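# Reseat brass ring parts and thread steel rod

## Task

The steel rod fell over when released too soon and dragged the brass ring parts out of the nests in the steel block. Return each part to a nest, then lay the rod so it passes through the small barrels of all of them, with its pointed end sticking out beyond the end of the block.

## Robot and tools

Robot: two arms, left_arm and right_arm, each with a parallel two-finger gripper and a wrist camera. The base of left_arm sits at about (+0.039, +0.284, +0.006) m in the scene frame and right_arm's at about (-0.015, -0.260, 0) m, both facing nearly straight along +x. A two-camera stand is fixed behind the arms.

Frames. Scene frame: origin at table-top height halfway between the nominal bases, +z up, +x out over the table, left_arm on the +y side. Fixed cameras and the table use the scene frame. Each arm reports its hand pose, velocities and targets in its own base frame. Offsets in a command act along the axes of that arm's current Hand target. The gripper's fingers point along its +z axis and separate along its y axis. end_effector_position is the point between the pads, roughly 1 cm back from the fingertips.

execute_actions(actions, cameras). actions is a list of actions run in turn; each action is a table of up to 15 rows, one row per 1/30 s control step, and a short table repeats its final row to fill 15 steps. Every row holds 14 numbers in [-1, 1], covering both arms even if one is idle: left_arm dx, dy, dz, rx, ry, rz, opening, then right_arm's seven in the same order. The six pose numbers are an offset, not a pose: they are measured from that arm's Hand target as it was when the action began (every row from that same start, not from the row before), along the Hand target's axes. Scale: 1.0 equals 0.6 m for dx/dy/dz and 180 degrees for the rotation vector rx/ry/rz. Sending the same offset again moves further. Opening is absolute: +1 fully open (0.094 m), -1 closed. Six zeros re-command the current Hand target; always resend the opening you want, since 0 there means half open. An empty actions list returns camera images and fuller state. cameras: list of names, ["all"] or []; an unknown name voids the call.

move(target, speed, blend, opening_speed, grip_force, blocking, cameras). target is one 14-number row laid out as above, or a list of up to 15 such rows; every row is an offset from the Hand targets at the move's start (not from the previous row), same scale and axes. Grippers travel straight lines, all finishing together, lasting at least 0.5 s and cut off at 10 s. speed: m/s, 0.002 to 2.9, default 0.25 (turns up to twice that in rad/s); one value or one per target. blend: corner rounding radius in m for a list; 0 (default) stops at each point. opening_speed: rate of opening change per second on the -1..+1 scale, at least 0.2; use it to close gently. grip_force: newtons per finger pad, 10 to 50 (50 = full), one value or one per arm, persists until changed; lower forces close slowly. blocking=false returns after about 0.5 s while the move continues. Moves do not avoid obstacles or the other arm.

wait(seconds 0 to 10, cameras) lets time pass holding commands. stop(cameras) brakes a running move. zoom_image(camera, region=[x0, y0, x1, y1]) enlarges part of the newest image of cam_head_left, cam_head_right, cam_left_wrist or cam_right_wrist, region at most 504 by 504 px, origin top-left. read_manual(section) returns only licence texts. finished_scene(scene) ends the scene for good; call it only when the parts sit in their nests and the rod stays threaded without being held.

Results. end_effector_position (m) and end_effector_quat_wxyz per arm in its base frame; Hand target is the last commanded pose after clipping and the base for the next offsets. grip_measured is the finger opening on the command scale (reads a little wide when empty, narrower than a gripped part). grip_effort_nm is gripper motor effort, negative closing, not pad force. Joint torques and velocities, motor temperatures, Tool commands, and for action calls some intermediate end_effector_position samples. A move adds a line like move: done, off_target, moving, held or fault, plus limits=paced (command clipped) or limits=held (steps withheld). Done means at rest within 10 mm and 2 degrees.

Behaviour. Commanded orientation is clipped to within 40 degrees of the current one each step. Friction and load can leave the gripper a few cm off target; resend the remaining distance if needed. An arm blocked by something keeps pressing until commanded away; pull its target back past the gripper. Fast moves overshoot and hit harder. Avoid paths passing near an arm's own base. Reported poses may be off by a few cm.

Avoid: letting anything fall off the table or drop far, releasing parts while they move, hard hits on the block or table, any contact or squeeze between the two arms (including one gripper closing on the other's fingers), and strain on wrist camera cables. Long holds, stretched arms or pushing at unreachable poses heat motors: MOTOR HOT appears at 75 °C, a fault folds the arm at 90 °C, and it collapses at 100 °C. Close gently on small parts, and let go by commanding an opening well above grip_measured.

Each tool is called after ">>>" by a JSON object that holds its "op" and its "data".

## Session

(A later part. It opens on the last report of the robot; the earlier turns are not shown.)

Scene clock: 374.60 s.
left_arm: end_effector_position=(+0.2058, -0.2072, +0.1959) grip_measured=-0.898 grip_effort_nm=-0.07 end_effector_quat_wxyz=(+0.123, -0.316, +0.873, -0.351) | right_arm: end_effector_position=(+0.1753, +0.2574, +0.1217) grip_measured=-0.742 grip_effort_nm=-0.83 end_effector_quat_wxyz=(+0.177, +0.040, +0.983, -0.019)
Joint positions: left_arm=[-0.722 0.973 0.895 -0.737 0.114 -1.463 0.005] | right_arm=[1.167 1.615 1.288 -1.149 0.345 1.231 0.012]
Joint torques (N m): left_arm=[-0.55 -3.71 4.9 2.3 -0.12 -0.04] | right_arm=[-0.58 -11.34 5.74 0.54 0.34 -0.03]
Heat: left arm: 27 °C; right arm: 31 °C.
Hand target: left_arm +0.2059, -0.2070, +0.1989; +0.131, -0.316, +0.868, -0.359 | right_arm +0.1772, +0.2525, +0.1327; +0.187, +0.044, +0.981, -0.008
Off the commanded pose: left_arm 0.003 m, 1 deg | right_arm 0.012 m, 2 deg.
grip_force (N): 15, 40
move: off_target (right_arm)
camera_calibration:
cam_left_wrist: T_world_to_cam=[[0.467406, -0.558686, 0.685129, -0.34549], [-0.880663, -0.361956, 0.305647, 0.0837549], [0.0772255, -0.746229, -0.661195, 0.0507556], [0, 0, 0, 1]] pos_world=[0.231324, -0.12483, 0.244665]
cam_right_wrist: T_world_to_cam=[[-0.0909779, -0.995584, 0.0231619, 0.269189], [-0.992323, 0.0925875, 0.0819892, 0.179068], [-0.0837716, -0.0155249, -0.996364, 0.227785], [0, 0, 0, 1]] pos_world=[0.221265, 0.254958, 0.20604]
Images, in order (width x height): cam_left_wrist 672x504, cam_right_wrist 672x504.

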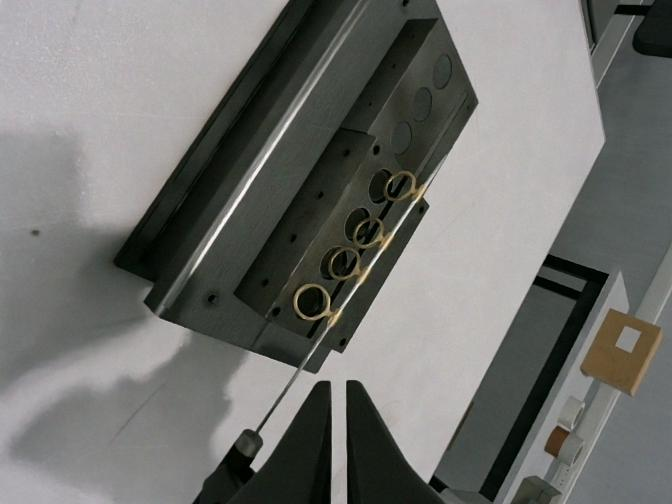

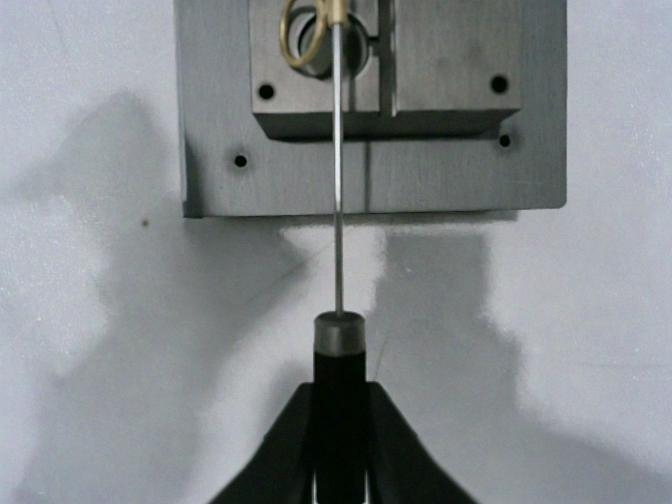

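>>> {"op": "execute_actions", "data": {"actions": [], "cameras": ["cam_left_wrist", "cam_right_wrist"]}}

Scene clock: 376.73 s.
left_arm: end_effector_position=(+0.2058, -0.2072, +0.1959) grip_measured=-0.898 grip_effort_nm=-0.07 end_effector_quat_wxyz=(+0.123, -0.316, +0.873, -0.351) | right_arm: end_effector_position=(+0.1754, +0.2573, +0.1216) grip_measured=-0.742 grip_effort_nm=-0.84 end_effector_quat_wxyz=(+0.177, +0.040, +0.983, -0.019)
Joint positions: left_arm=[-0.722 0.973 0.895 -0.737 0.114 -1.463 0.005] | right_arm=[1.167 1.615 1.288 -1.149 0.345 1.23 0.012]
Joint velocities: within noise
Joint torques (N m): left_arm=[-0.59 -3.75 5.03 2.31 -0.07 -0.08] | right_arm=[-0.58 -11.33 5.75 0.54 0.33 -0.02]
Motor temperatures (°C): left_arm=[21 21 24 27 19 22 22] | right_arm=[19 22 24 31 21 21 22]
Heat: left arm: 27 °C; right arm: 31 °C.
Hand target: left_arm +0.2059, -0.2070, +0.1989; +0.131, -0.316, +0.868, -0.359 | right_arm +0.1773, +0.2524, +0.1327; +0.187, +0.044, +0.981, -0.008
Tool commands: left_gripper/opening=-0.9 right_gripper/opening=-0.95
Off the commanded pose: left_arm 0.003 m, 1 deg | right_arm 0.012 m, 2 deg.
grip_force (N): 15, 40
camera_calibration:
cam_left_wrist: T_world_to_cam=[[0.467406, -0.558686, 0.685129, -0.34549], [-0.880663, -0.361956, 0.305647, 0.0837549], [0.0772255, -0.746229, -0.661195, 0.0507556], [0, 0, 0, 1]] pos_world=[0.231324, -0.12483, 0.244665]
cam_right_wrist: T_world_to_cam=[[-0.0906625, -0.99561, 0.0232767, 0.269112], [-0.992319, 0.0922889, 0.0823814, 0.179161], [-0.0841679, -0.015629, -0.996329, 0.2279], [0, 0, 0, 1]] pos_world=[0.221364, 0.254958, 0.206039]
Images, in order (width x height): cam_left_wrist 672x504, cam_right_wrist 672x504.

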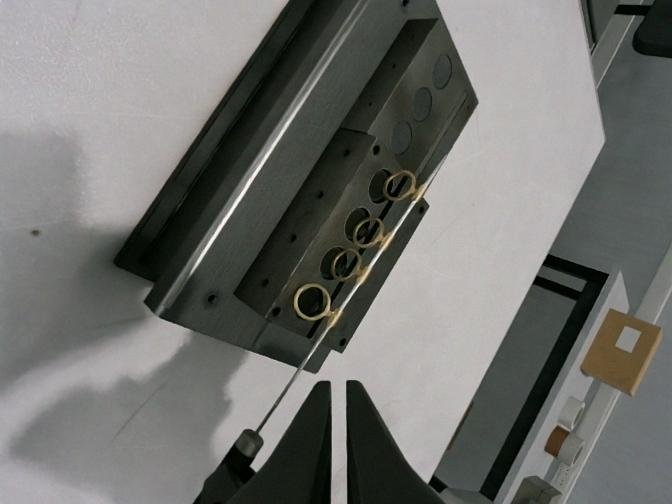

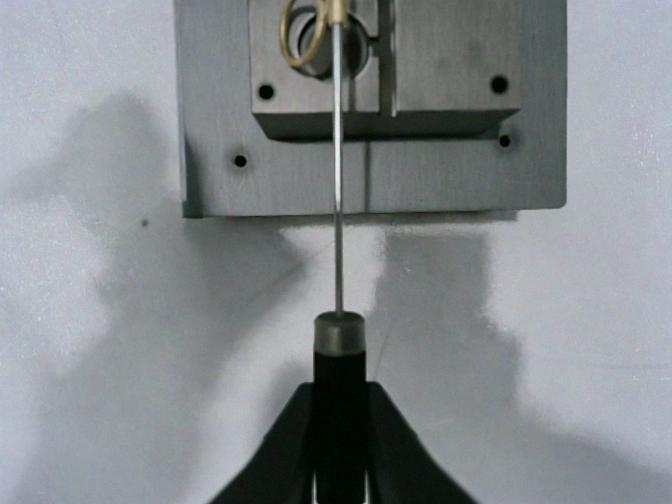

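>>> {"op": "zoom_image", "data": {"camera": "cam_left_wrist", "region": [260, 140, 460, 380]}}

>>> {"op": "zoom_image", "data": {"camera": "cam_right_wrist", "region": [230, 0, 530, 225]}}

Scaled by 2.100 from the camera's 672x504 image, which has a finer 960x720 frame.

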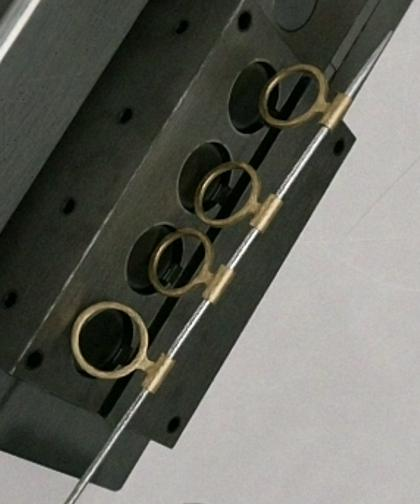

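Scaled by 1.680 from the camera's 672x504 image, which has a finer 960x720 frame.

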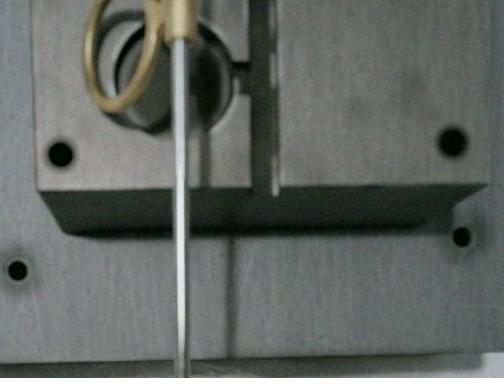

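>>> {"op": "move", "data": {"target": [0,0,0,0,0,0,-0.9, -0.00024,-0.00667,0.0001,0,0,0,-0.95], "speed": 0.02, "cameras": ["cam_left_wrist","cam_right_wrist"]}}

Scene clock: 384.20 s.
left_arm: end_effector_position=(+0.2058, -0.2072, +0.1959) grip_measured=-0.898 grip_effort_nm=-0.07 end_effector_quat_wxyz=(+0.123, -0.316, +0.873, -0.351) | right_arm: end_effector_position=(+0.1750, +0.2529, +0.1218) grip_measured=-0.742 grip_effort_nm=-0.83 end_effector_quat_wxyz=(+0.177, +0.040, +0.983, -0.020)
Joint positions: left_arm=[-0.722 0.973 0.895 -0.737 0.114 -1.463 0.005] | right_arm=[1.162 1.6 1.273 -1.149 0.345 1.225 0.012]
Joint torques (N m): left_arm=[-0.65 -3.7 5.04 2.29 -0.03 -0.09] | right_arm=[-0.59 -11.14 5.78 0.55 0.33 -0.01]
Heat: left arm: 28 °C; right arm: 31 °C.
Hand target: left_arm +0.2059, -0.2070, +0.1989; +0.131, -0.316, +0.868, -0.359 | right_arm +0.1771, +0.2484, +0.1326; +0.187, +0.044, +0.981, -0.008
Off the commanded pose: left_arm 0.003 m, 1 deg | right_arm 0.012 m, 2 deg.
grip_force (N): 15, 40
move: off_target (right_arm)
camera_calibration:
cam_left_wrist: T_world_to_cam=[[0.467406, -0.558686, 0.685129, -0.34549], [-0.880663, -0.361956, 0.305647, 0.0837549], [0.0772255, -0.746229, -0.661195, 0.0507556], [0, 0, 0, 1]] pos_world=[0.231324, -0.12483, 0.244665]
cam_right_wrist: T_world_to_cam=[[-0.0909304, -0.995545, 0.0249465, 0.264495], [-0.992243, 0.0927042, 0.0828204, 0.179039], [-0.084764, -0.0172221, -0.996252, 0.228422], [0, 0, 0, 1]] pos_world=[0.221063, 0.250653, 0.20614]
Images, in order (width x height): cam_left_wrist 672x504, cam_right_wrist 672x504.

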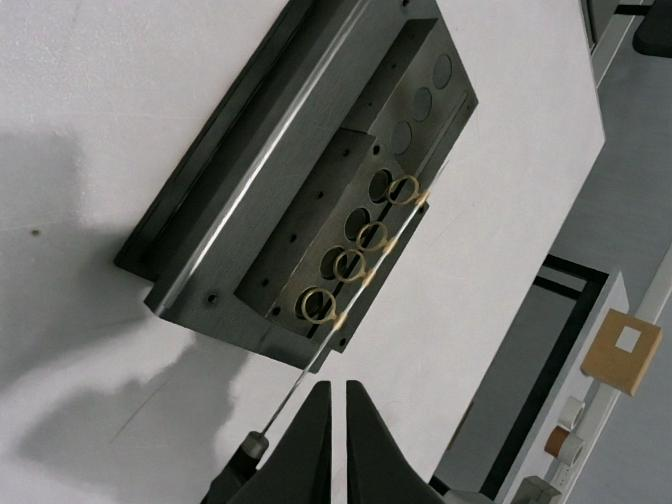

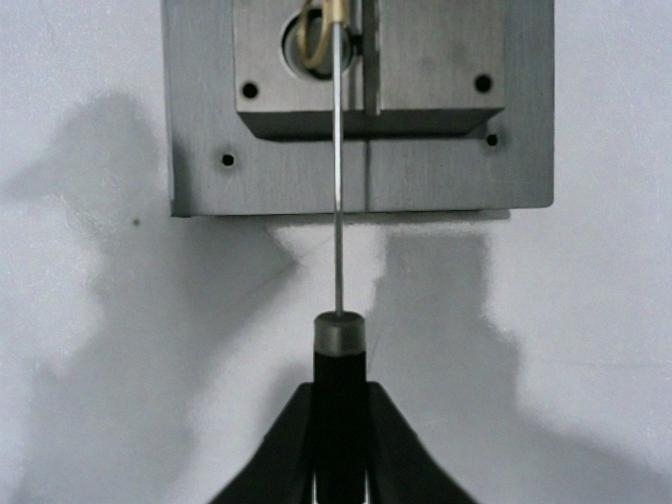

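>>> {"op": "zoom_image", "data": {"camera": "cam_left_wrist", "region": [260, 140, 460, 380]}}

>>> {"op": "zoom_image", "data": {"camera": "cam_right_wrist", "region": [230, 0, 530, 225]}}

Scaled by 2.100 from the camera's 672x504 image, which has a finer 960x720 frame.

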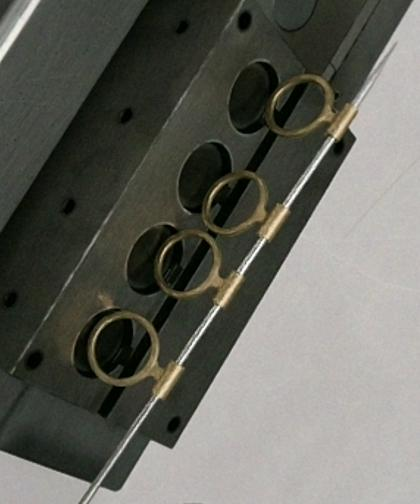

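Scaled by 1.680 from the camera's 672x504 image, which has a finer 960x720 frame.

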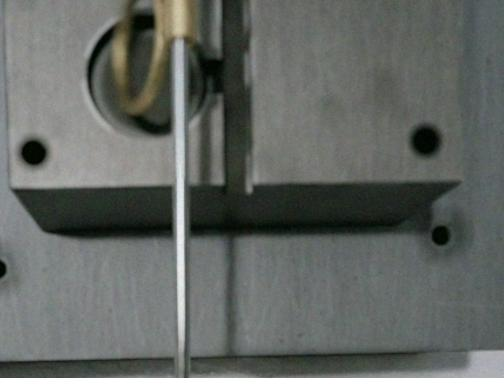

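>>> {"op": "zoom_image", "data": {"camera": "cam_left_wrist", "region": [285, 230, 385, 340]}}

>>> {"op": "zoom_image", "data": {"camera": "cam_left_wrist", "region": [340, 155, 440, 265]}}

Scaled by 4.582 from the camera's 672x504 image, which has a finer 960x720 frame.

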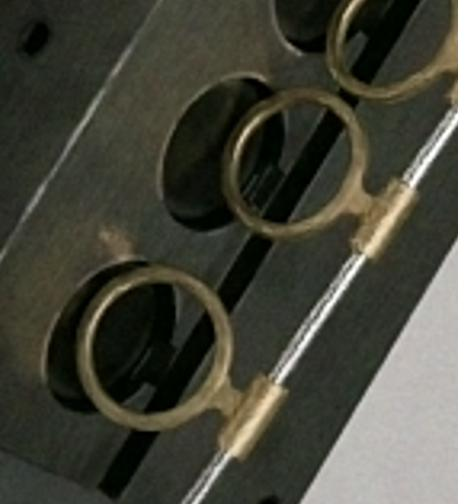

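Scaled by 4.582 from the camera's 672x504 image, which has a finer 960x720 frame.

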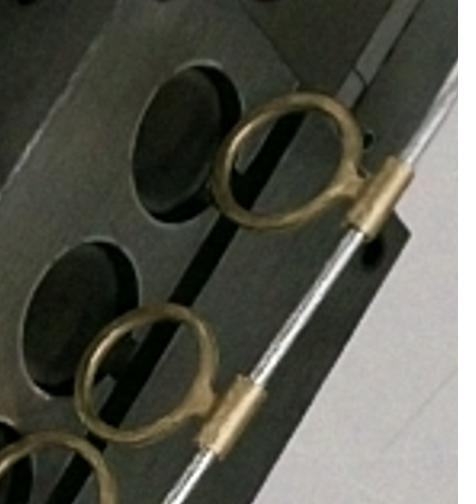

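>>> {"op": "zoom_image", "data": {"camera": "cam_left_wrist", "region": [390, 90, 490, 210]}}

>>> {"op": "zoom_image", "data": {"camera": "cam_left_wrist", "region": [200, 330, 340, 480]}}

Scaled by 4.200 from the camera's 672x504 image, which has a finer 960x720 frame.

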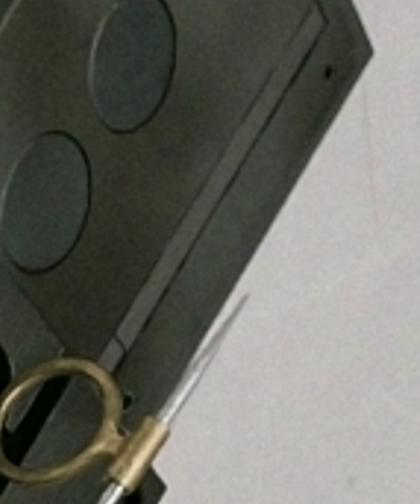

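Scaled by 3.360 from the camera's 672x504 image, which has a finer 960x720 frame.

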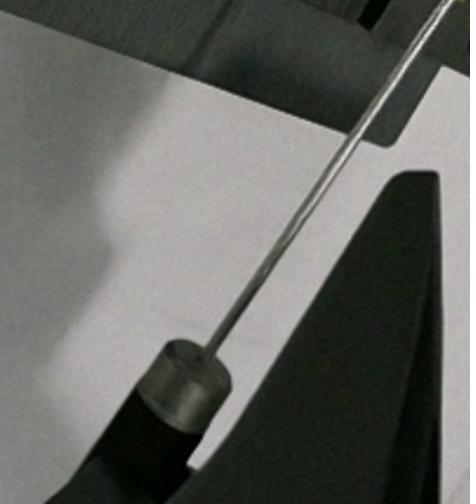

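>>> {"op": "wait", "data": {"seconds": 0, "cameras": ["cam_head_left","cam_head_right"]}}

Scene clock: 403.50 s.
left_arm: end_effector_position=(+0.2058, -0.2072, +0.1959) grip_measured=-0.898 grip_effort_nm=-0.07 end_effector_quat_wxyz=(+0.123, -0.316, +0.873, -0.351) | right_arm: end_effector_position=(+0.1750, +0.2529, +0.1218) grip_measured=-0.742 grip_effort_nm=-0.83 end_effector_quat_wxyz=(+0.177, +0.039, +0.983, -0.020)
Joint positions: left_arm=[-0.722 0.973 0.895 -0.737 0.114 -1.463 0.005] | right_arm=[1.162 1.6 1.273 -1.149 0.345 1.225 0.012]
Joint torques (N m): left_arm=[-0.64 -3.59 4.94 2.26 -0.09 -0.09] | right_arm=[-0.58 -11.12 5.75 0.55 0.34 -0.02]
Heat: left arm: 28 °C; right arm: 30 °C.
Hand target: left_arm +0.2059, -0.2070, +0.1989; +0.131, -0.316, +0.868, -0.359 | right_arm +0.1771, +0.2484, +0.1326; +0.187, +0.044, +0.981, -0.008
Tool commands: left_gripper/opening=-0.9 right_gripper/opening=-0.95
Off the commanded pose: left_arm 0.003 m, 1 deg | right_arm 0.012 m, 2 deg.
grip_force (N): 15, 40
Images, in order (width x height): cam_head_left 672x504, cam_head_right 672x504.

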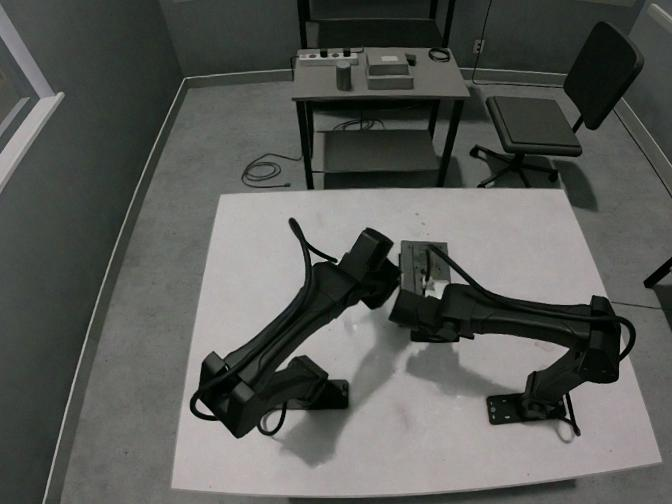

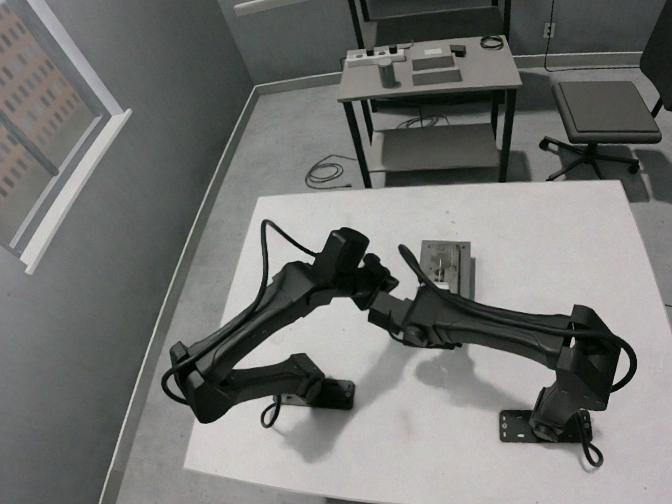

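>>> {"op": "zoom_image", "data": {"camera": "cam_head_right", "region": [410, 230, 490, 300]}}

>>> {"op": "zoom_image", "data": {"camera": "cam_head_left", "region": [390, 230, 470, 300]}}

Scaled by 6.300 from the camera's 672x504 image, which has a finer 960x720 frame.

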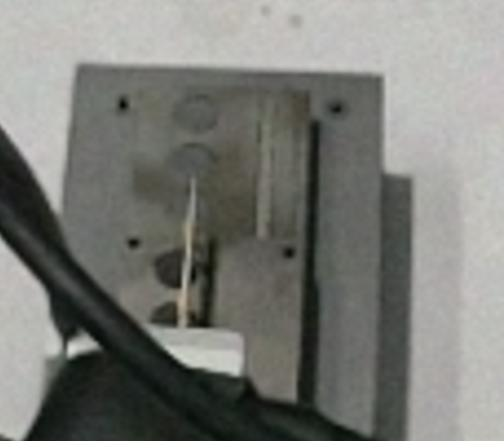

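Scaled by 6.300 from the camera's 672x504 image, which has a finer 960x720 frame.

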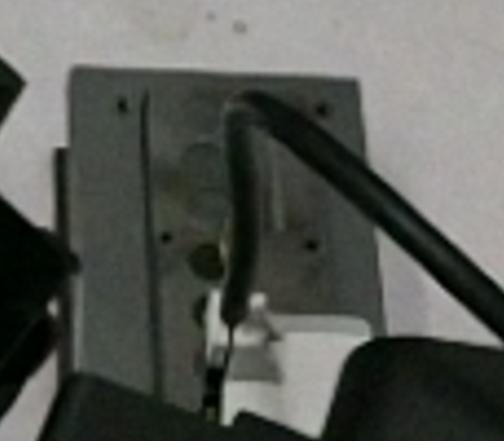

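>>> {"op": "wait", "data": {"seconds": 0, "cameras": ["cam_right_wrist"]}}

>>> {"op": "zoom_image", "data": {"camera": "cam_right_wrist", "region": [300, 230, 380, 330]}}

>>> {"op": "zoom_image", "data": {"camera": "cam_right_wrist", "region": [290, 0, 390, 100]}}

Scene clock: 408.87 s.
left_arm: end_effector_position=(+0.2058, -0.2072, +0.1959) grip_measured=-0.898 grip_effort_nm=-0.07 end_effector_quat_wxyz=(+0.123, -0.316, +0.873, -0.351) | right_arm: end_effector_position=(+0.1750, +0.2529, +0.1218) grip_measured=-0.742 grip_effort_nm=-0.83 end_effector_quat_wxyz=(+0.177, +0.039, +0.983, -0.020)
Joint positions: left_arm=[-0.722 0.973 0.895 -0.737 0.114 -1.463 0.005] | right_arm=[1.162 1.6 1.273 -1.149 0.345 1.225 0.012]
Joint torques (N m): left_arm=[-0.69 -3.69 5.09 2.29 -0.08 -0.08] | right_arm=[-0.57 -11.12 5.74 0.56 0.34 -0.03]
Heat: left arm: 29 °C; right arm: 30 °C.
Hand target: left_arm +0.2059, -0.2070, +0.1989; +0.131, -0.316, +0.868, -0.359 | right_arm +0.1771, +0.2484, +0.1326; +0.187, +0.044, +0.981, -0.008
Tool commands: left_gripper/opening=-0.9 right_gripper/opening=-0.95
Off the commanded pose: left_arm 0.003 m, 1 deg | right_arm 0.012 m, 2 deg.
grip_force (N): 15, 40
camera_calibration:
cam_right_wrist: T_world_to_cam=[[-0.0905279, -0.99558, 0.0250185, 0.2644], [-0.99228, 0.0923091, 0.0828189, 0.179147], [-0.0847622, -0.0173279, -0.996251, 0.228448], [0, 0, 0, 1]] pos_world=[0.221063, 0.250653, 0.20614]
Images, in order (width x height): cam_right_wrist 672x504.

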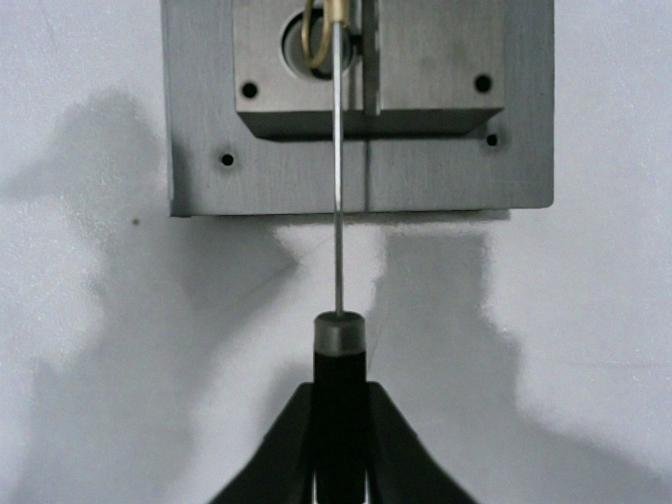

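Scaled by 5.040 from the camera's 672x504 image, which has a finer 960x720 frame.

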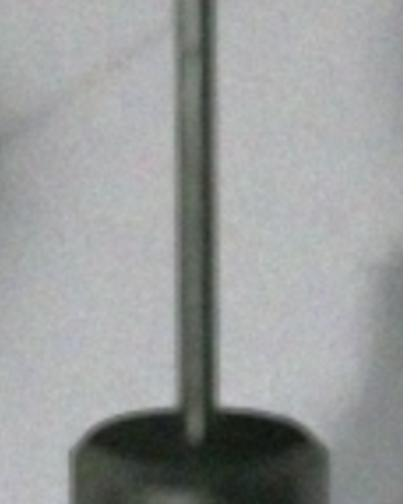

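Scaled by 5.040 from the camera's 672x504 image, which has a finer 960x720 frame.

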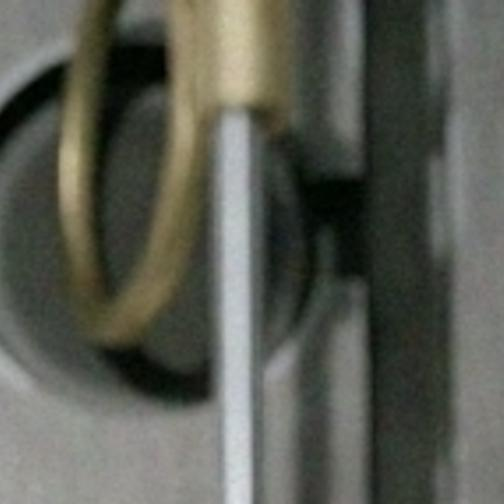

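>>> {"op": "move", "data": {"target": [0.0574,0.0341,-0.0341,0,0,0,-0.9, 0,0,0,0,0,0,-0.95], "speed": 0.06, "cameras": ["cam_left_wrist"]}}

Scene clock: 415.30 s.
left_arm: end_effector_position=(+0.1876, -0.2136, +0.2027) grip_measured=-0.898 grip_effort_nm=-0.07 end_effector_quat_wxyz=(+0.124, -0.303, +0.870, -0.369) | right_arm: end_effector_position=(+0.1750, +0.2529, +0.1218) grip_measured=-0.742 grip_effort_nm=-0.83 end_effector_quat_wxyz=(+0.177, +0.039, +0.983, -0.020)
Joint positions: left_arm=[-0.807 0.911 0.872 -0.736 0.074 -1.508 0.005] | right_arm=[1.162 1.6 1.273 -1.149 0.345 1.225 0.012]
Joint torques (N m): left_arm=[-0.08 -1.62 5.63 2.16 -0.01 -0.01] | right_arm=[-0.57 -11.12 5.76 0.55 0.34 -0.02]
Heat: left arm: 29 °C; right arm: 30 °C.
Hand target: left_arm +0.1886, -0.2130, +0.2021; +0.126, -0.304, +0.870, -0.367 (not the last commanded pose) | right_arm +0.1771, +0.2484, +0.1326; +0.187, +0.044, +0.981, -0.008
Off the commanded pose: left_arm 0.028 m, 2 deg | right_arm 0.012 m, 2 deg.
grip_force (N): 15, 40
move: held (left_arm; a check stopped the path), off_target (right_arm); limits=held
pose unreachable (left arm): on one or more control steps of this call, first in action 0 (counted from 0), this arm could not follow its commanded pose, so it was not sent that pose on those steps. It may still have moved: this result reports where it is.
cause: moving toward the commanded pose would bring a part of the arm too close to another arm (this arm's gripper housing and the right arm's wrist (the part past joint 4), where that arm would come to rest).
camera_calibration:
cam_left_wrist: T_world_to_cam=[[0.436834, -0.55089, 0.711123, -0.343135], [-0.896465, -0.331944, 0.293537, 0.0753089], [0.0743464, -0.765724, -0.638858, 0.0435849], [0, 0, 0, 1]] pos_world=[0.214164, -0.130658, 0.24975]
Images, in order (width x height): cam_left_wrist 672x504.

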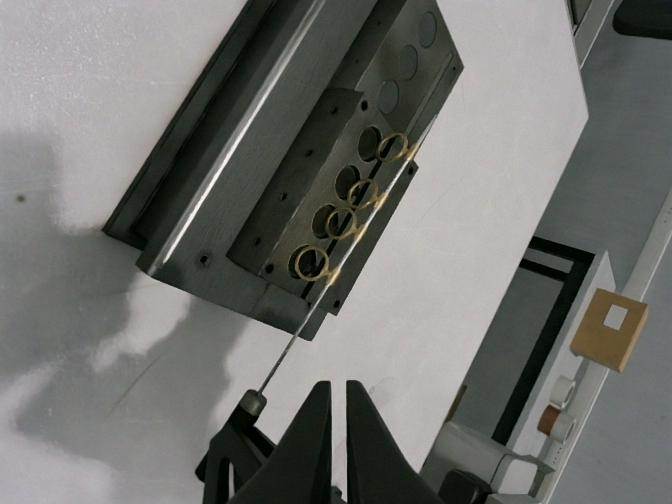

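>>> {"op": "move", "data": {"target": [-0.0573,0.0684,0.0308,0.0835,0.0431,-0.0559,-0.9, 0,0,0,0,0,0,-0.95], "speed": 0.08, "cameras": ["cam_left_wrist"]}}

Scene clock: 421.77 s.
left_arm: end_effector_position=(+0.2051, -0.1798, +0.1569) grip_measured=-0.898 grip_effort_nm=-0.07 end_effector_quat_wxyz=(+0.064, -0.345, +0.793, -0.499) | right_arm: end_effector_position=(+0.1750, +0.2529, +0.1218) grip_measured=-0.742 grip_effort_nm=-0.83 end_effector_quat_wxyz=(+0.177, +0.039, +0.983, -0.020)
Joint positions: left_arm=[-0.355 0.732 0.462 -0.36 0.576 -1.475 0.005] | right_arm=[1.162 1.6 1.273 -1.149 0.345 1.225 0.012]
Joint torques (N m): left_arm=[0.53 -1.65 5.26 2.47 0.28 0.14] | right_arm=[-0.59 -11.15 5.75 0.55 0.34 -0.02]
Heat: left arm: 29 °C; right arm: 30 °C.
Hand target: left_arm +0.2057, -0.1796, +0.1597; +0.073, -0.335, +0.791, -0.507 | right_arm +0.1771, +0.2484, +0.1326; +0.187, +0.044, +0.981, -0.008
Off the commanded pose: left_arm 0.003 m, 2 deg | right_arm 0.012 m, 2 deg.
grip_force (N): 15, 40
move: off_target (right_arm)
camera_calibration:
cam_left_wrist: T_world_to_cam=[[0.484376, -0.272129, 0.83146, -0.278062], [-0.869955, -0.25032, 0.424875, 0.104183], [0.0925101, -0.929132, -0.357989, -0.0381897], [0, 0, 0, 1]] pos_world=[0.228854, -0.0850728, 0.173261]
Images, in order (width x height): cam_left_wrist 672x504.

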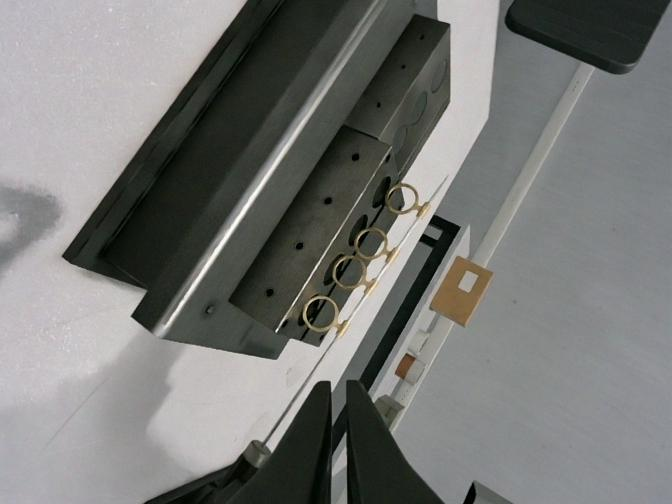

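>>> {"op": "zoom_image", "data": {"camera": "cam_left_wrist", "region": [260, 150, 460, 370]}}

>>> {"op": "zoom_image", "data": {"camera": "cam_left_wrist", "region": [360, 160, 460, 260]}}

>>> {"op": "zoom_image", "data": {"camera": "cam_left_wrist", "region": [270, 240, 380, 350]}}

Scaled by 2.291 from the camera's 672x504 image, which has a finer 960x720 frame.

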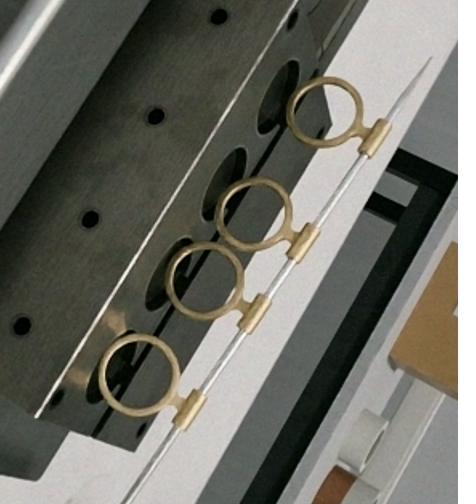

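Scaled by 5.040 from the camera's 672x504 image, which has a finer 960x720 frame.

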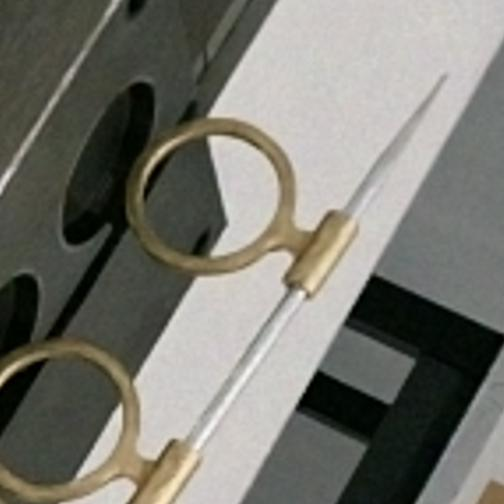

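Scaled by 4.582 from the camera's 672x504 image, which has a finer 960x720 frame.

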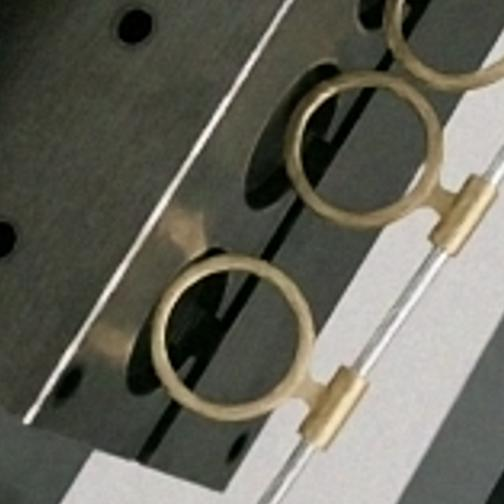

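>>> {"op": "move", "data": {"target": [0,0,0,0,0,0,-0.9, -0.0061,0,-0.0155,0,0.0206,0,-0.95], "speed": 0.03, "cameras": ["cam_left_wrist","cam_right_wrist"]}}

Scene clock: 432.97 s.
left_arm: end_effector_position=(+0.2051, -0.1798, +0.1571) grip_measured=-0.898 grip_effort_nm=-0.07 end_effector_quat_wxyz=(+0.064, -0.345, +0.792, -0.499) | right_arm: end_effector_position=(+0.1731, +0.2472, +0.1279) grip_measured=-0.742 grip_effort_nm=-0.83 end_effector_quat_wxyz=(+0.144, +0.040, +0.989, -0.022)
Joint positions: left_arm=[-0.355 0.732 0.462 -0.359 0.576 -1.475 0.005] | right_arm=[1.125 1.6 1.313 -1.209 0.283 1.194 0.012]
Joint torques (N m): left_arm=[0.61 -1.83 5.12 2.48 0.25 0.14] | right_arm=[-0.57 -9.65 8.53 0.45 0.27 -0.03]
Heat: left arm: 30 °C; right arm: 30 °C.
Hand target: left_arm +0.2057, -0.1796, +0.1598; +0.073, -0.335, +0.791, -0.507 | right_arm +0.1771, +0.2485, +0.1426; +0.155, +0.044, +0.987, -0.007
Off the commanded pose: left_arm 0.003 m, 2 deg | right_arm 0.015 m, 2 deg.
grip_force (N): 15, 40
move: off_target (right_arm)
camera_calibration:
cam_left_wrist: T_world_to_cam=[[0.483686, -0.271873, 0.831945, -0.278123], [-0.870339, -0.249868, 0.424353, 0.104421], [0.092506, -0.929328, -0.357479, -0.0383606], [0, 0, 0, 1]] pos_world=[0.228955, -0.0851723, 0.173358]
cam_right_wrist: T_world_to_cam=[[-0.0911308, -0.995267, 0.033759, 0.257382], [-0.984466, 0.095147, 0.147558, 0.166821], [-0.150072, -0.0197874, -0.988477, 0.245215], [0, 0, 0, 1]] pos_world=[0.224485, 0.245143, 0.209084]
Images, in order (width x height): cam_left_wrist 672x504, cam_right_wrist 672x504.

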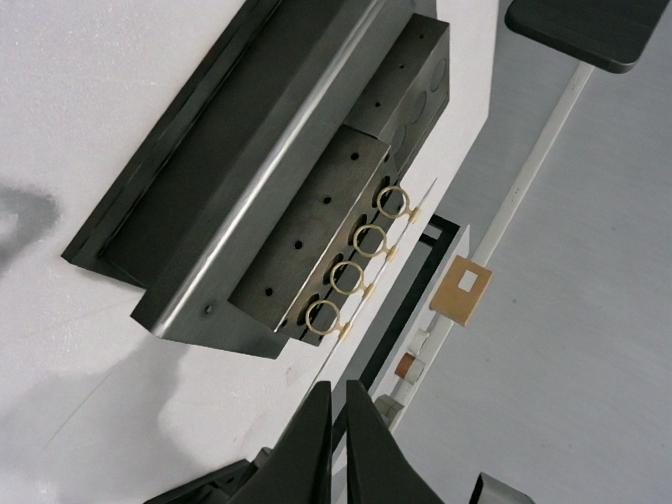

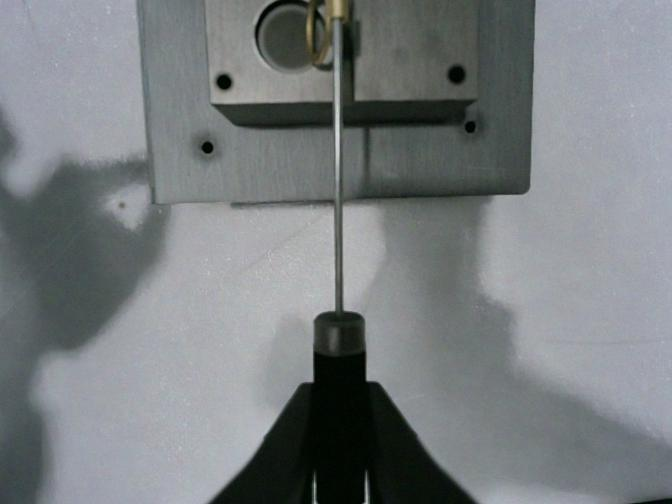

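>>> {"op": "zoom_image", "data": {"camera": "cam_left_wrist", "region": [260, 150, 460, 370]}}

>>> {"op": "zoom_image", "data": {"camera": "cam_right_wrist", "region": [230, 0, 430, 150]}}

Scaled by 2.291 from the camera's 672x504 image, which has a finer 960x720 frame.

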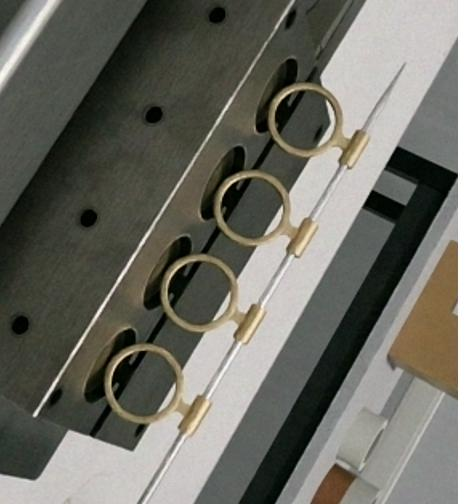

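Scaled by 2.520 from the camera's 672x504 image, which has a finer 960x720 frame.

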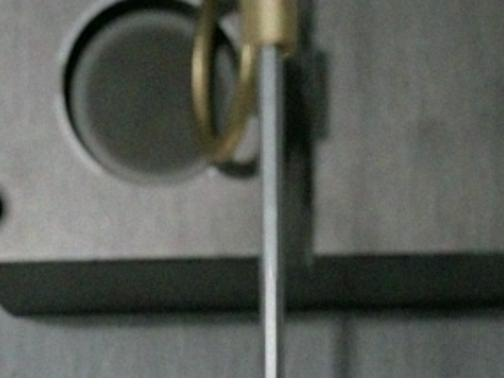

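>>> {"op": "move", "data": {"target": [0,0,0,0,0,0,-0.9, 0.0029,-0.0017,0.0096,0,0,0,-0.95], "speed": 0.02, "cameras": ["cam_left_wrist"]}}

Scene clock: 438.97 s.
left_arm: end_effector_position=(+0.2051, -0.1798, +0.1571) grip_measured=-0.898 grip_effort_nm=-0.07 end_effector_quat_wxyz=(+0.064, -0.345, +0.792, -0.499) | right_arm: end_effector_position=(+0.1730, +0.2472, +0.1279) grip_measured=-0.742 grip_effort_nm=-0.84 end_effector_quat_wxyz=(+0.144, +0.039, +0.989, -0.023)
Joint positions: left_arm=[-0.355 0.732 0.462 -0.359 0.576 -1.475 0.005] | right_arm=[1.125 1.6 1.313 -1.209 0.283 1.193 0.012]
Joint torques (N m): left_arm=[0.61 -1.83 5.12 2.42 0.24 0.13] | right_arm=[-0.73 -9.91 6.17 0.68 0.26 -0.03]
Heat: left arm: 31 °C; right arm: 30 °C.
Hand target: left_arm +0.2057, -0.1796, +0.1598; +0.073, -0.335, +0.791, -0.507 | right_arm +0.1771, +0.2474, +0.1366; +0.155, +0.044, +0.987, -0.007
Off the commanded pose: left_arm 0.003 m, 2 deg | right_arm 0.010 m, 2 deg.
grip_force (N): 15, 40
move: done
camera_calibration:
cam_left_wrist: T_world_to_cam=[[0.483686, -0.271873, 0.831945, -0.278123], [-0.870339, -0.249868, 0.424353, 0.104421], [0.092506, -0.929328, -0.357479, -0.0383606], [0, 0, 0, 1]] pos_world=[0.228955, -0.0851723, 0.173358]
Images, in order (width x height): cam_left_wrist 672x504.

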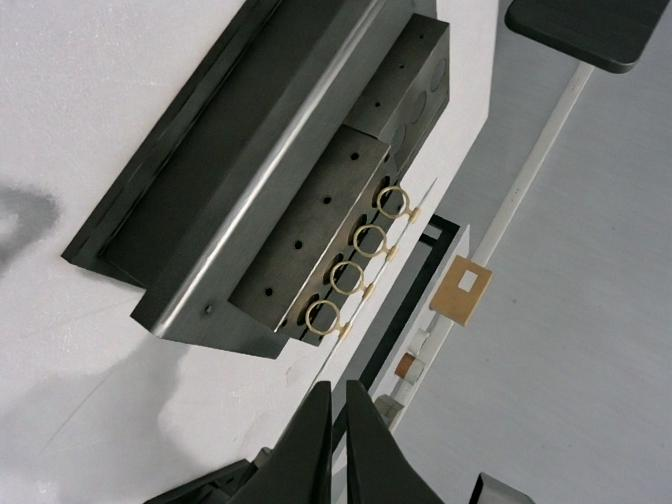

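>>> {"op": "move", "data": {"target": [0,0,0,0,0,0,-0.9, 0.0024,-0.0017,0.008,0,0,0,-0.95], "speed": 0.02}}

>>> {"op": "move", "data": {"target": [0,0,0,0,0,0,-0.9, 0.0015,0,0.0048,0,0,0,-0.95], "speed": 0.02, "cameras": ["cam_left_wrist"]}}

Scene clock: 440.43 s.
left_arm: end_effector_position=(+0.2051, -0.1798, +0.1571) grip_measured=-0.898 grip_effort_nm=-0.07 end_effector_quat_wxyz=(+0.064, -0.345, +0.792, -0.499) | right_arm: end_effector_position=(+0.1735, +0.2455, +0.1242) grip_measured=-0.742 grip_effort_nm=-0.83 end_effector_quat_wxyz=(+0.144, +0.040, +0.988, -0.025)
Joint positions: left_arm=[-0.355 0.732 0.462 -0.359 0.576 -1.475 0.005] | right_arm=[1.122 1.6 1.298 -1.198 0.285 1.193 0.012]
Joint torques (N m): left_arm=[0.66 -1.76 5.16 2.43 0.26 0.11] | right_arm=[-0.47 -10.15 5.52 0.75 0.24 -0.05]
Heat: left arm: 31 °C; right arm: 30 °C.
Hand target: left_arm +0.2057, -0.1796, +0.1598; +0.073, -0.335, +0.791, -0.507 | right_arm +0.1770, +0.2464, +0.1316; +0.155, +0.044, +0.987, -0.007
Off the commanded pose: left_arm 0.003 m, 2 deg | right_arm 0.008 m, 2 deg.
grip_force (N): 15, 40
move: done

Scene clock: 441.43 s.
left_arm: end_effector_position=(+0.2051, -0.1798, +0.1571) grip_measured=-0.898 grip_effort_nm=-0.07 end_effector_quat_wxyz=(+0.064, -0.345, +0.792, -0.499) | right_arm: end_effector_position=(+0.1736, +0.2465, +0.1207) grip_measured=-0.742 grip_effort_nm=-0.84 end_effector_quat_wxyz=(+0.144, +0.040, +0.989, -0.022)
Joint positions: left_arm=[-0.355 0.732 0.462 -0.359 0.576 -1.475 0.005] | right_arm=[1.122 1.6 1.284 -1.179 0.283 1.191 0.012]
Joint torques (N m): left_arm=[0.61 -1.92 5.35 2.45 0.26 0.14] | right_arm=[-0.59 -10.11 5.71 0.72 0.26 -0.04]
Heat: left arm: 31 °C; right arm: 30 °C.
Hand target: left_arm +0.2057, -0.1796, +0.1598; +0.073, -0.335, +0.791, -0.507 | right_arm +0.1771, +0.2465, +0.1286; +0.155, +0.044, +0.987, -0.007
Off the commanded pose: left_arm 0.003 m, 2 deg | right_arm 0.009 m, 2 deg.
grip_force (N): 15, 40
move: done
camera_calibration:
cam_left_wrist: T_world_to_cam=[[0.483686, -0.271873, 0.831945, -0.278123], [-0.870339, -0.249868, 0.424353, 0.104421], [0.092506, -0.929328, -0.357479, -0.0383606], [0, 0, 0, 1]] pos_world=[0.228955, -0.0851723, 0.173358]
Images, in order (width x height): cam_left_wrist 672x504.

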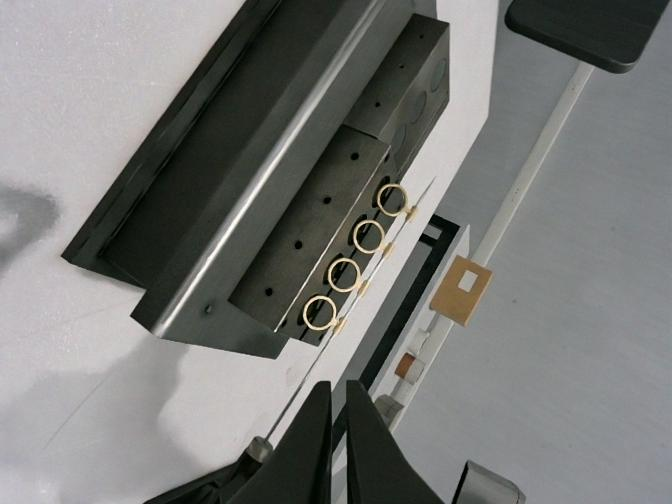

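>>> {"op": "zoom_image", "data": {"camera": "cam_left_wrist", "region": [260, 150, 460, 370]}}

>>> {"op": "wait", "data": {"seconds": 0, "cameras": ["cam_right_wrist"]}}

>>> {"op": "zoom_image", "data": {"camera": "cam_right_wrist", "region": [230, 0, 430, 150]}}

Scaled by 2.291 from the camera's 672x504 image, which has a finer 960x720 frame.

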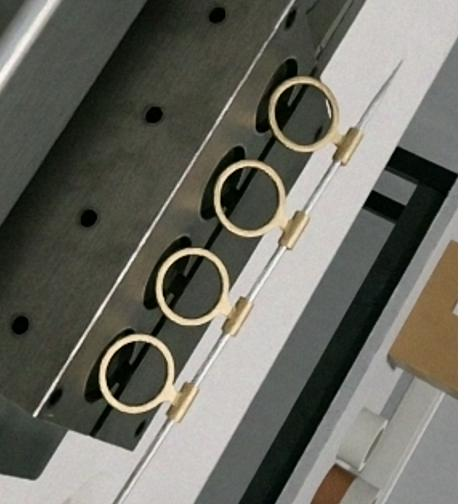

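Scene clock: 442.03 s.
left_arm: end_effector_position=(+0.2051, -0.1798, +0.1571) grip_measured=-0.898 grip_effort_nm=-0.07 end_effector_quat_wxyz=(+0.064, -0.345, +0.792, -0.499) | right_arm: end_effector_position=(+0.1737, +0.2466, +0.1207) grip_measured=-0.742 grip_effort_nm=-0.84 end_effector_quat_wxyz=(+0.144, +0.040, +0.989, -0.022)
Joint positions: left_arm=[-0.355 0.732 0.462 -0.359 0.576 -1.475 0.005] | right_arm=[1.122 1.6 1.284 -1.179 0.283 1.191 0.012]
Joint torques (N m): left_arm=[0.5 -1.95 5.22 2.44 0.23 0.12] | right_arm=[-0.58 -10.13 5.72 0.69 0.27 -0.03]
Heat: left arm: 31 °C; right arm: 30 °C.
Hand target: left_arm +0.2057, -0.1796, +0.1598; +0.073, -0.335, +0.791, -0.507 | right_arm +0.1771, +0.2465, +0.1286; +0.155, +0.044, +0.987, -0.007
Tool commands: left_gripper/opening=-0.9 right_gripper/opening=-0.95
Off the commanded pose: left_arm 0.003 m, 2 deg | right_arm 0.009 m, 2 deg.
grip_force (N): 15, 40
camera_calibration:
cam_right_wrist: T_world_to_cam=[[-0.0915914, -0.995239, 0.0333163, 0.25717], [-0.984425, 0.0955365, 0.147581, 0.168431], [-0.150062, -0.0192802, -0.988489, 0.238049], [0, 0, 0, 1]] pos_world=[0.225084, 0.244444, 0.201884]
Images, in order (width x height): cam_right_wrist 672x504.

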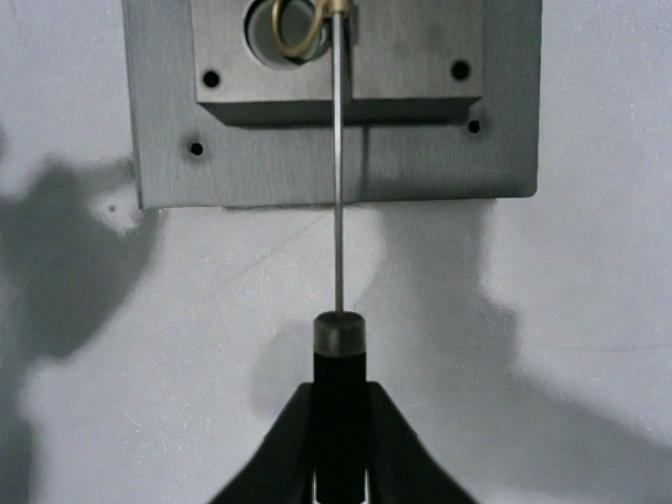

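Scaled by 2.520 from the camera's 672x504 image, which has a finer 960x720 frame.

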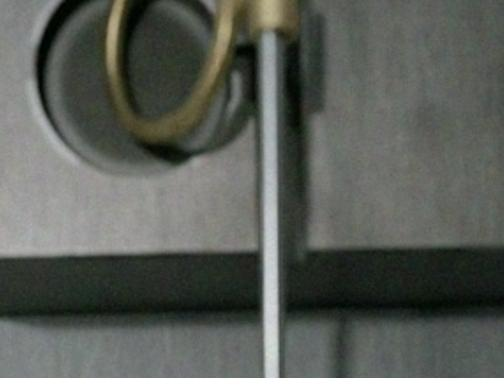

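>>> {"op": "move", "data": {"target": [0,0,0,0,0,0,-0.9, 0.0029,-0.0017,0.0096,0,0,0,-0.95], "speed": 0.02, "cameras": ["cam_left_wrist", "cam_right_wrist"]}}

>>> {"op": "zoom_image", "data": {"camera": "cam_left_wrist", "region": [260, 150, 460, 370]}}

>>> {"op": "zoom_image", "data": {"camera": "cam_right_wrist", "region": [230, 0, 430, 150]}}

Scene clock: 444.33 s.
left_arm: end_effector_position=(+0.2051, -0.1798, +0.1571) grip_measured=-0.898 grip_effort_nm=-0.07 end_effector_quat_wxyz=(+0.064, -0.345, +0.792, -0.499) | right_arm: end_effector_position=(+0.1729, +0.2457, +0.1139) grip_measured=-0.742 grip_effort_nm=-0.83 end_effector_quat_wxyz=(+0.143, +0.039, +0.989, -0.023)
Joint positions: left_arm=[-0.355 0.732 0.462 -0.359 0.576 -1.475 0.005] | right_arm=[1.122 1.6 1.257 -1.154 0.281 1.189 0.012]
Joint torques (N m): left_arm=[0.7 -1.83 5.34 2.47 0.25 0.15] | right_arm=[-0.73 -10.36 5.75 0.7 0.28 -0.03]
Heat: left arm: 31 °C; right arm: 30 °C.
Hand target: left_arm +0.2057, -0.1796, +0.1598; +0.073, -0.335, +0.791, -0.507 | right_arm +0.1771, +0.2454, +0.1225; +0.155, +0.044, +0.987, -0.007
Off the commanded pose: left_arm 0.003 m, 2 deg | right_arm 0.010 m, 2 deg.
grip_force (N): 15, 40
move: done
camera_calibration:
cam_left_wrist: T_world_to_cam=[[0.483686, -0.271873, 0.831945, -0.278123], [-0.870339, -0.249868, 0.424353, 0.104421], [0.092506, -0.929328, -0.357479, -0.0383606], [0, 0, 0, 1]] pos_world=[0.228955, -0.0851723, 0.173358]
cam_right_wrist: T_world_to_cam=[[-0.0895305, -0.995352, 0.0354776, 0.2558], [-0.984247, 0.0938717, 0.149818, 0.168964], [-0.152452, -0.0215054, -0.988077, 0.232039], [0, 0, 0, 1]] pos_world=[0.224579, 0.243741, 0.194883]
Images, in order (width x height): cam_left_wrist 672x504, cam_right_wrist 672x504.

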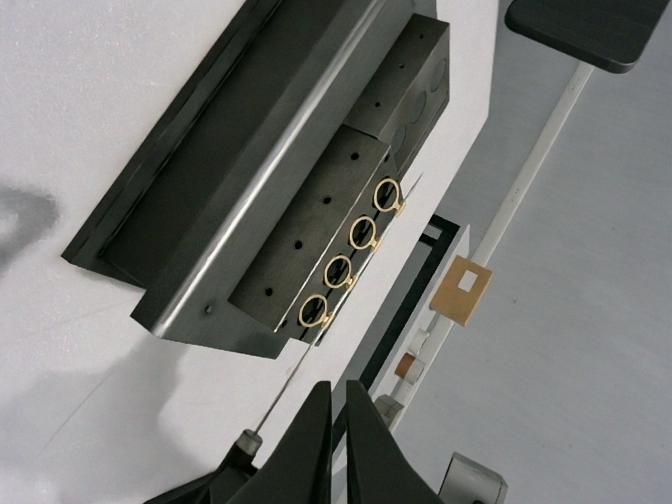

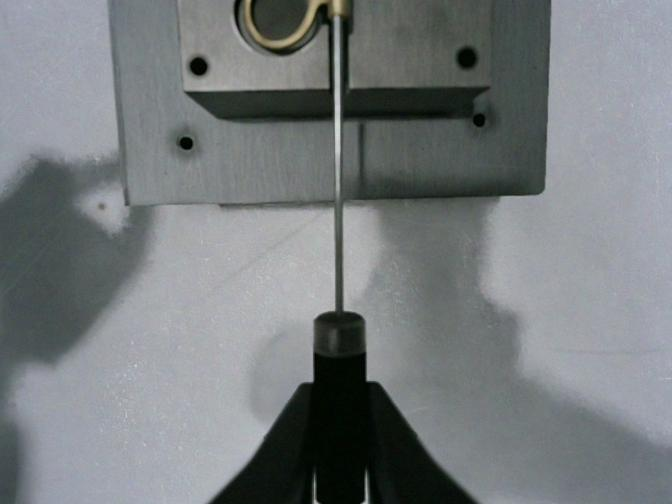

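Scaled by 2.291 from the camera's 672x504 image, which has a finer 960x720 frame.

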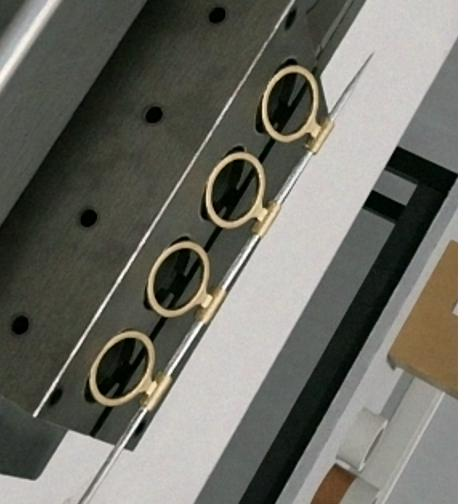

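Scaled by 2.520 from the camera's 672x504 image, which has a finer 960x720 frame.

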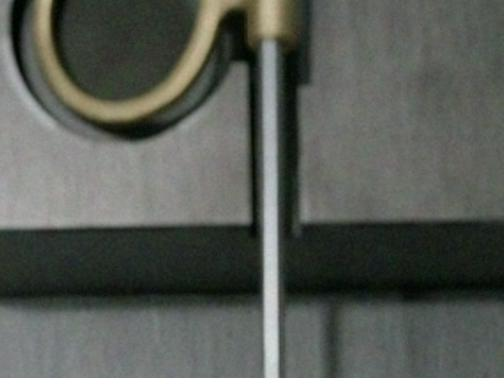

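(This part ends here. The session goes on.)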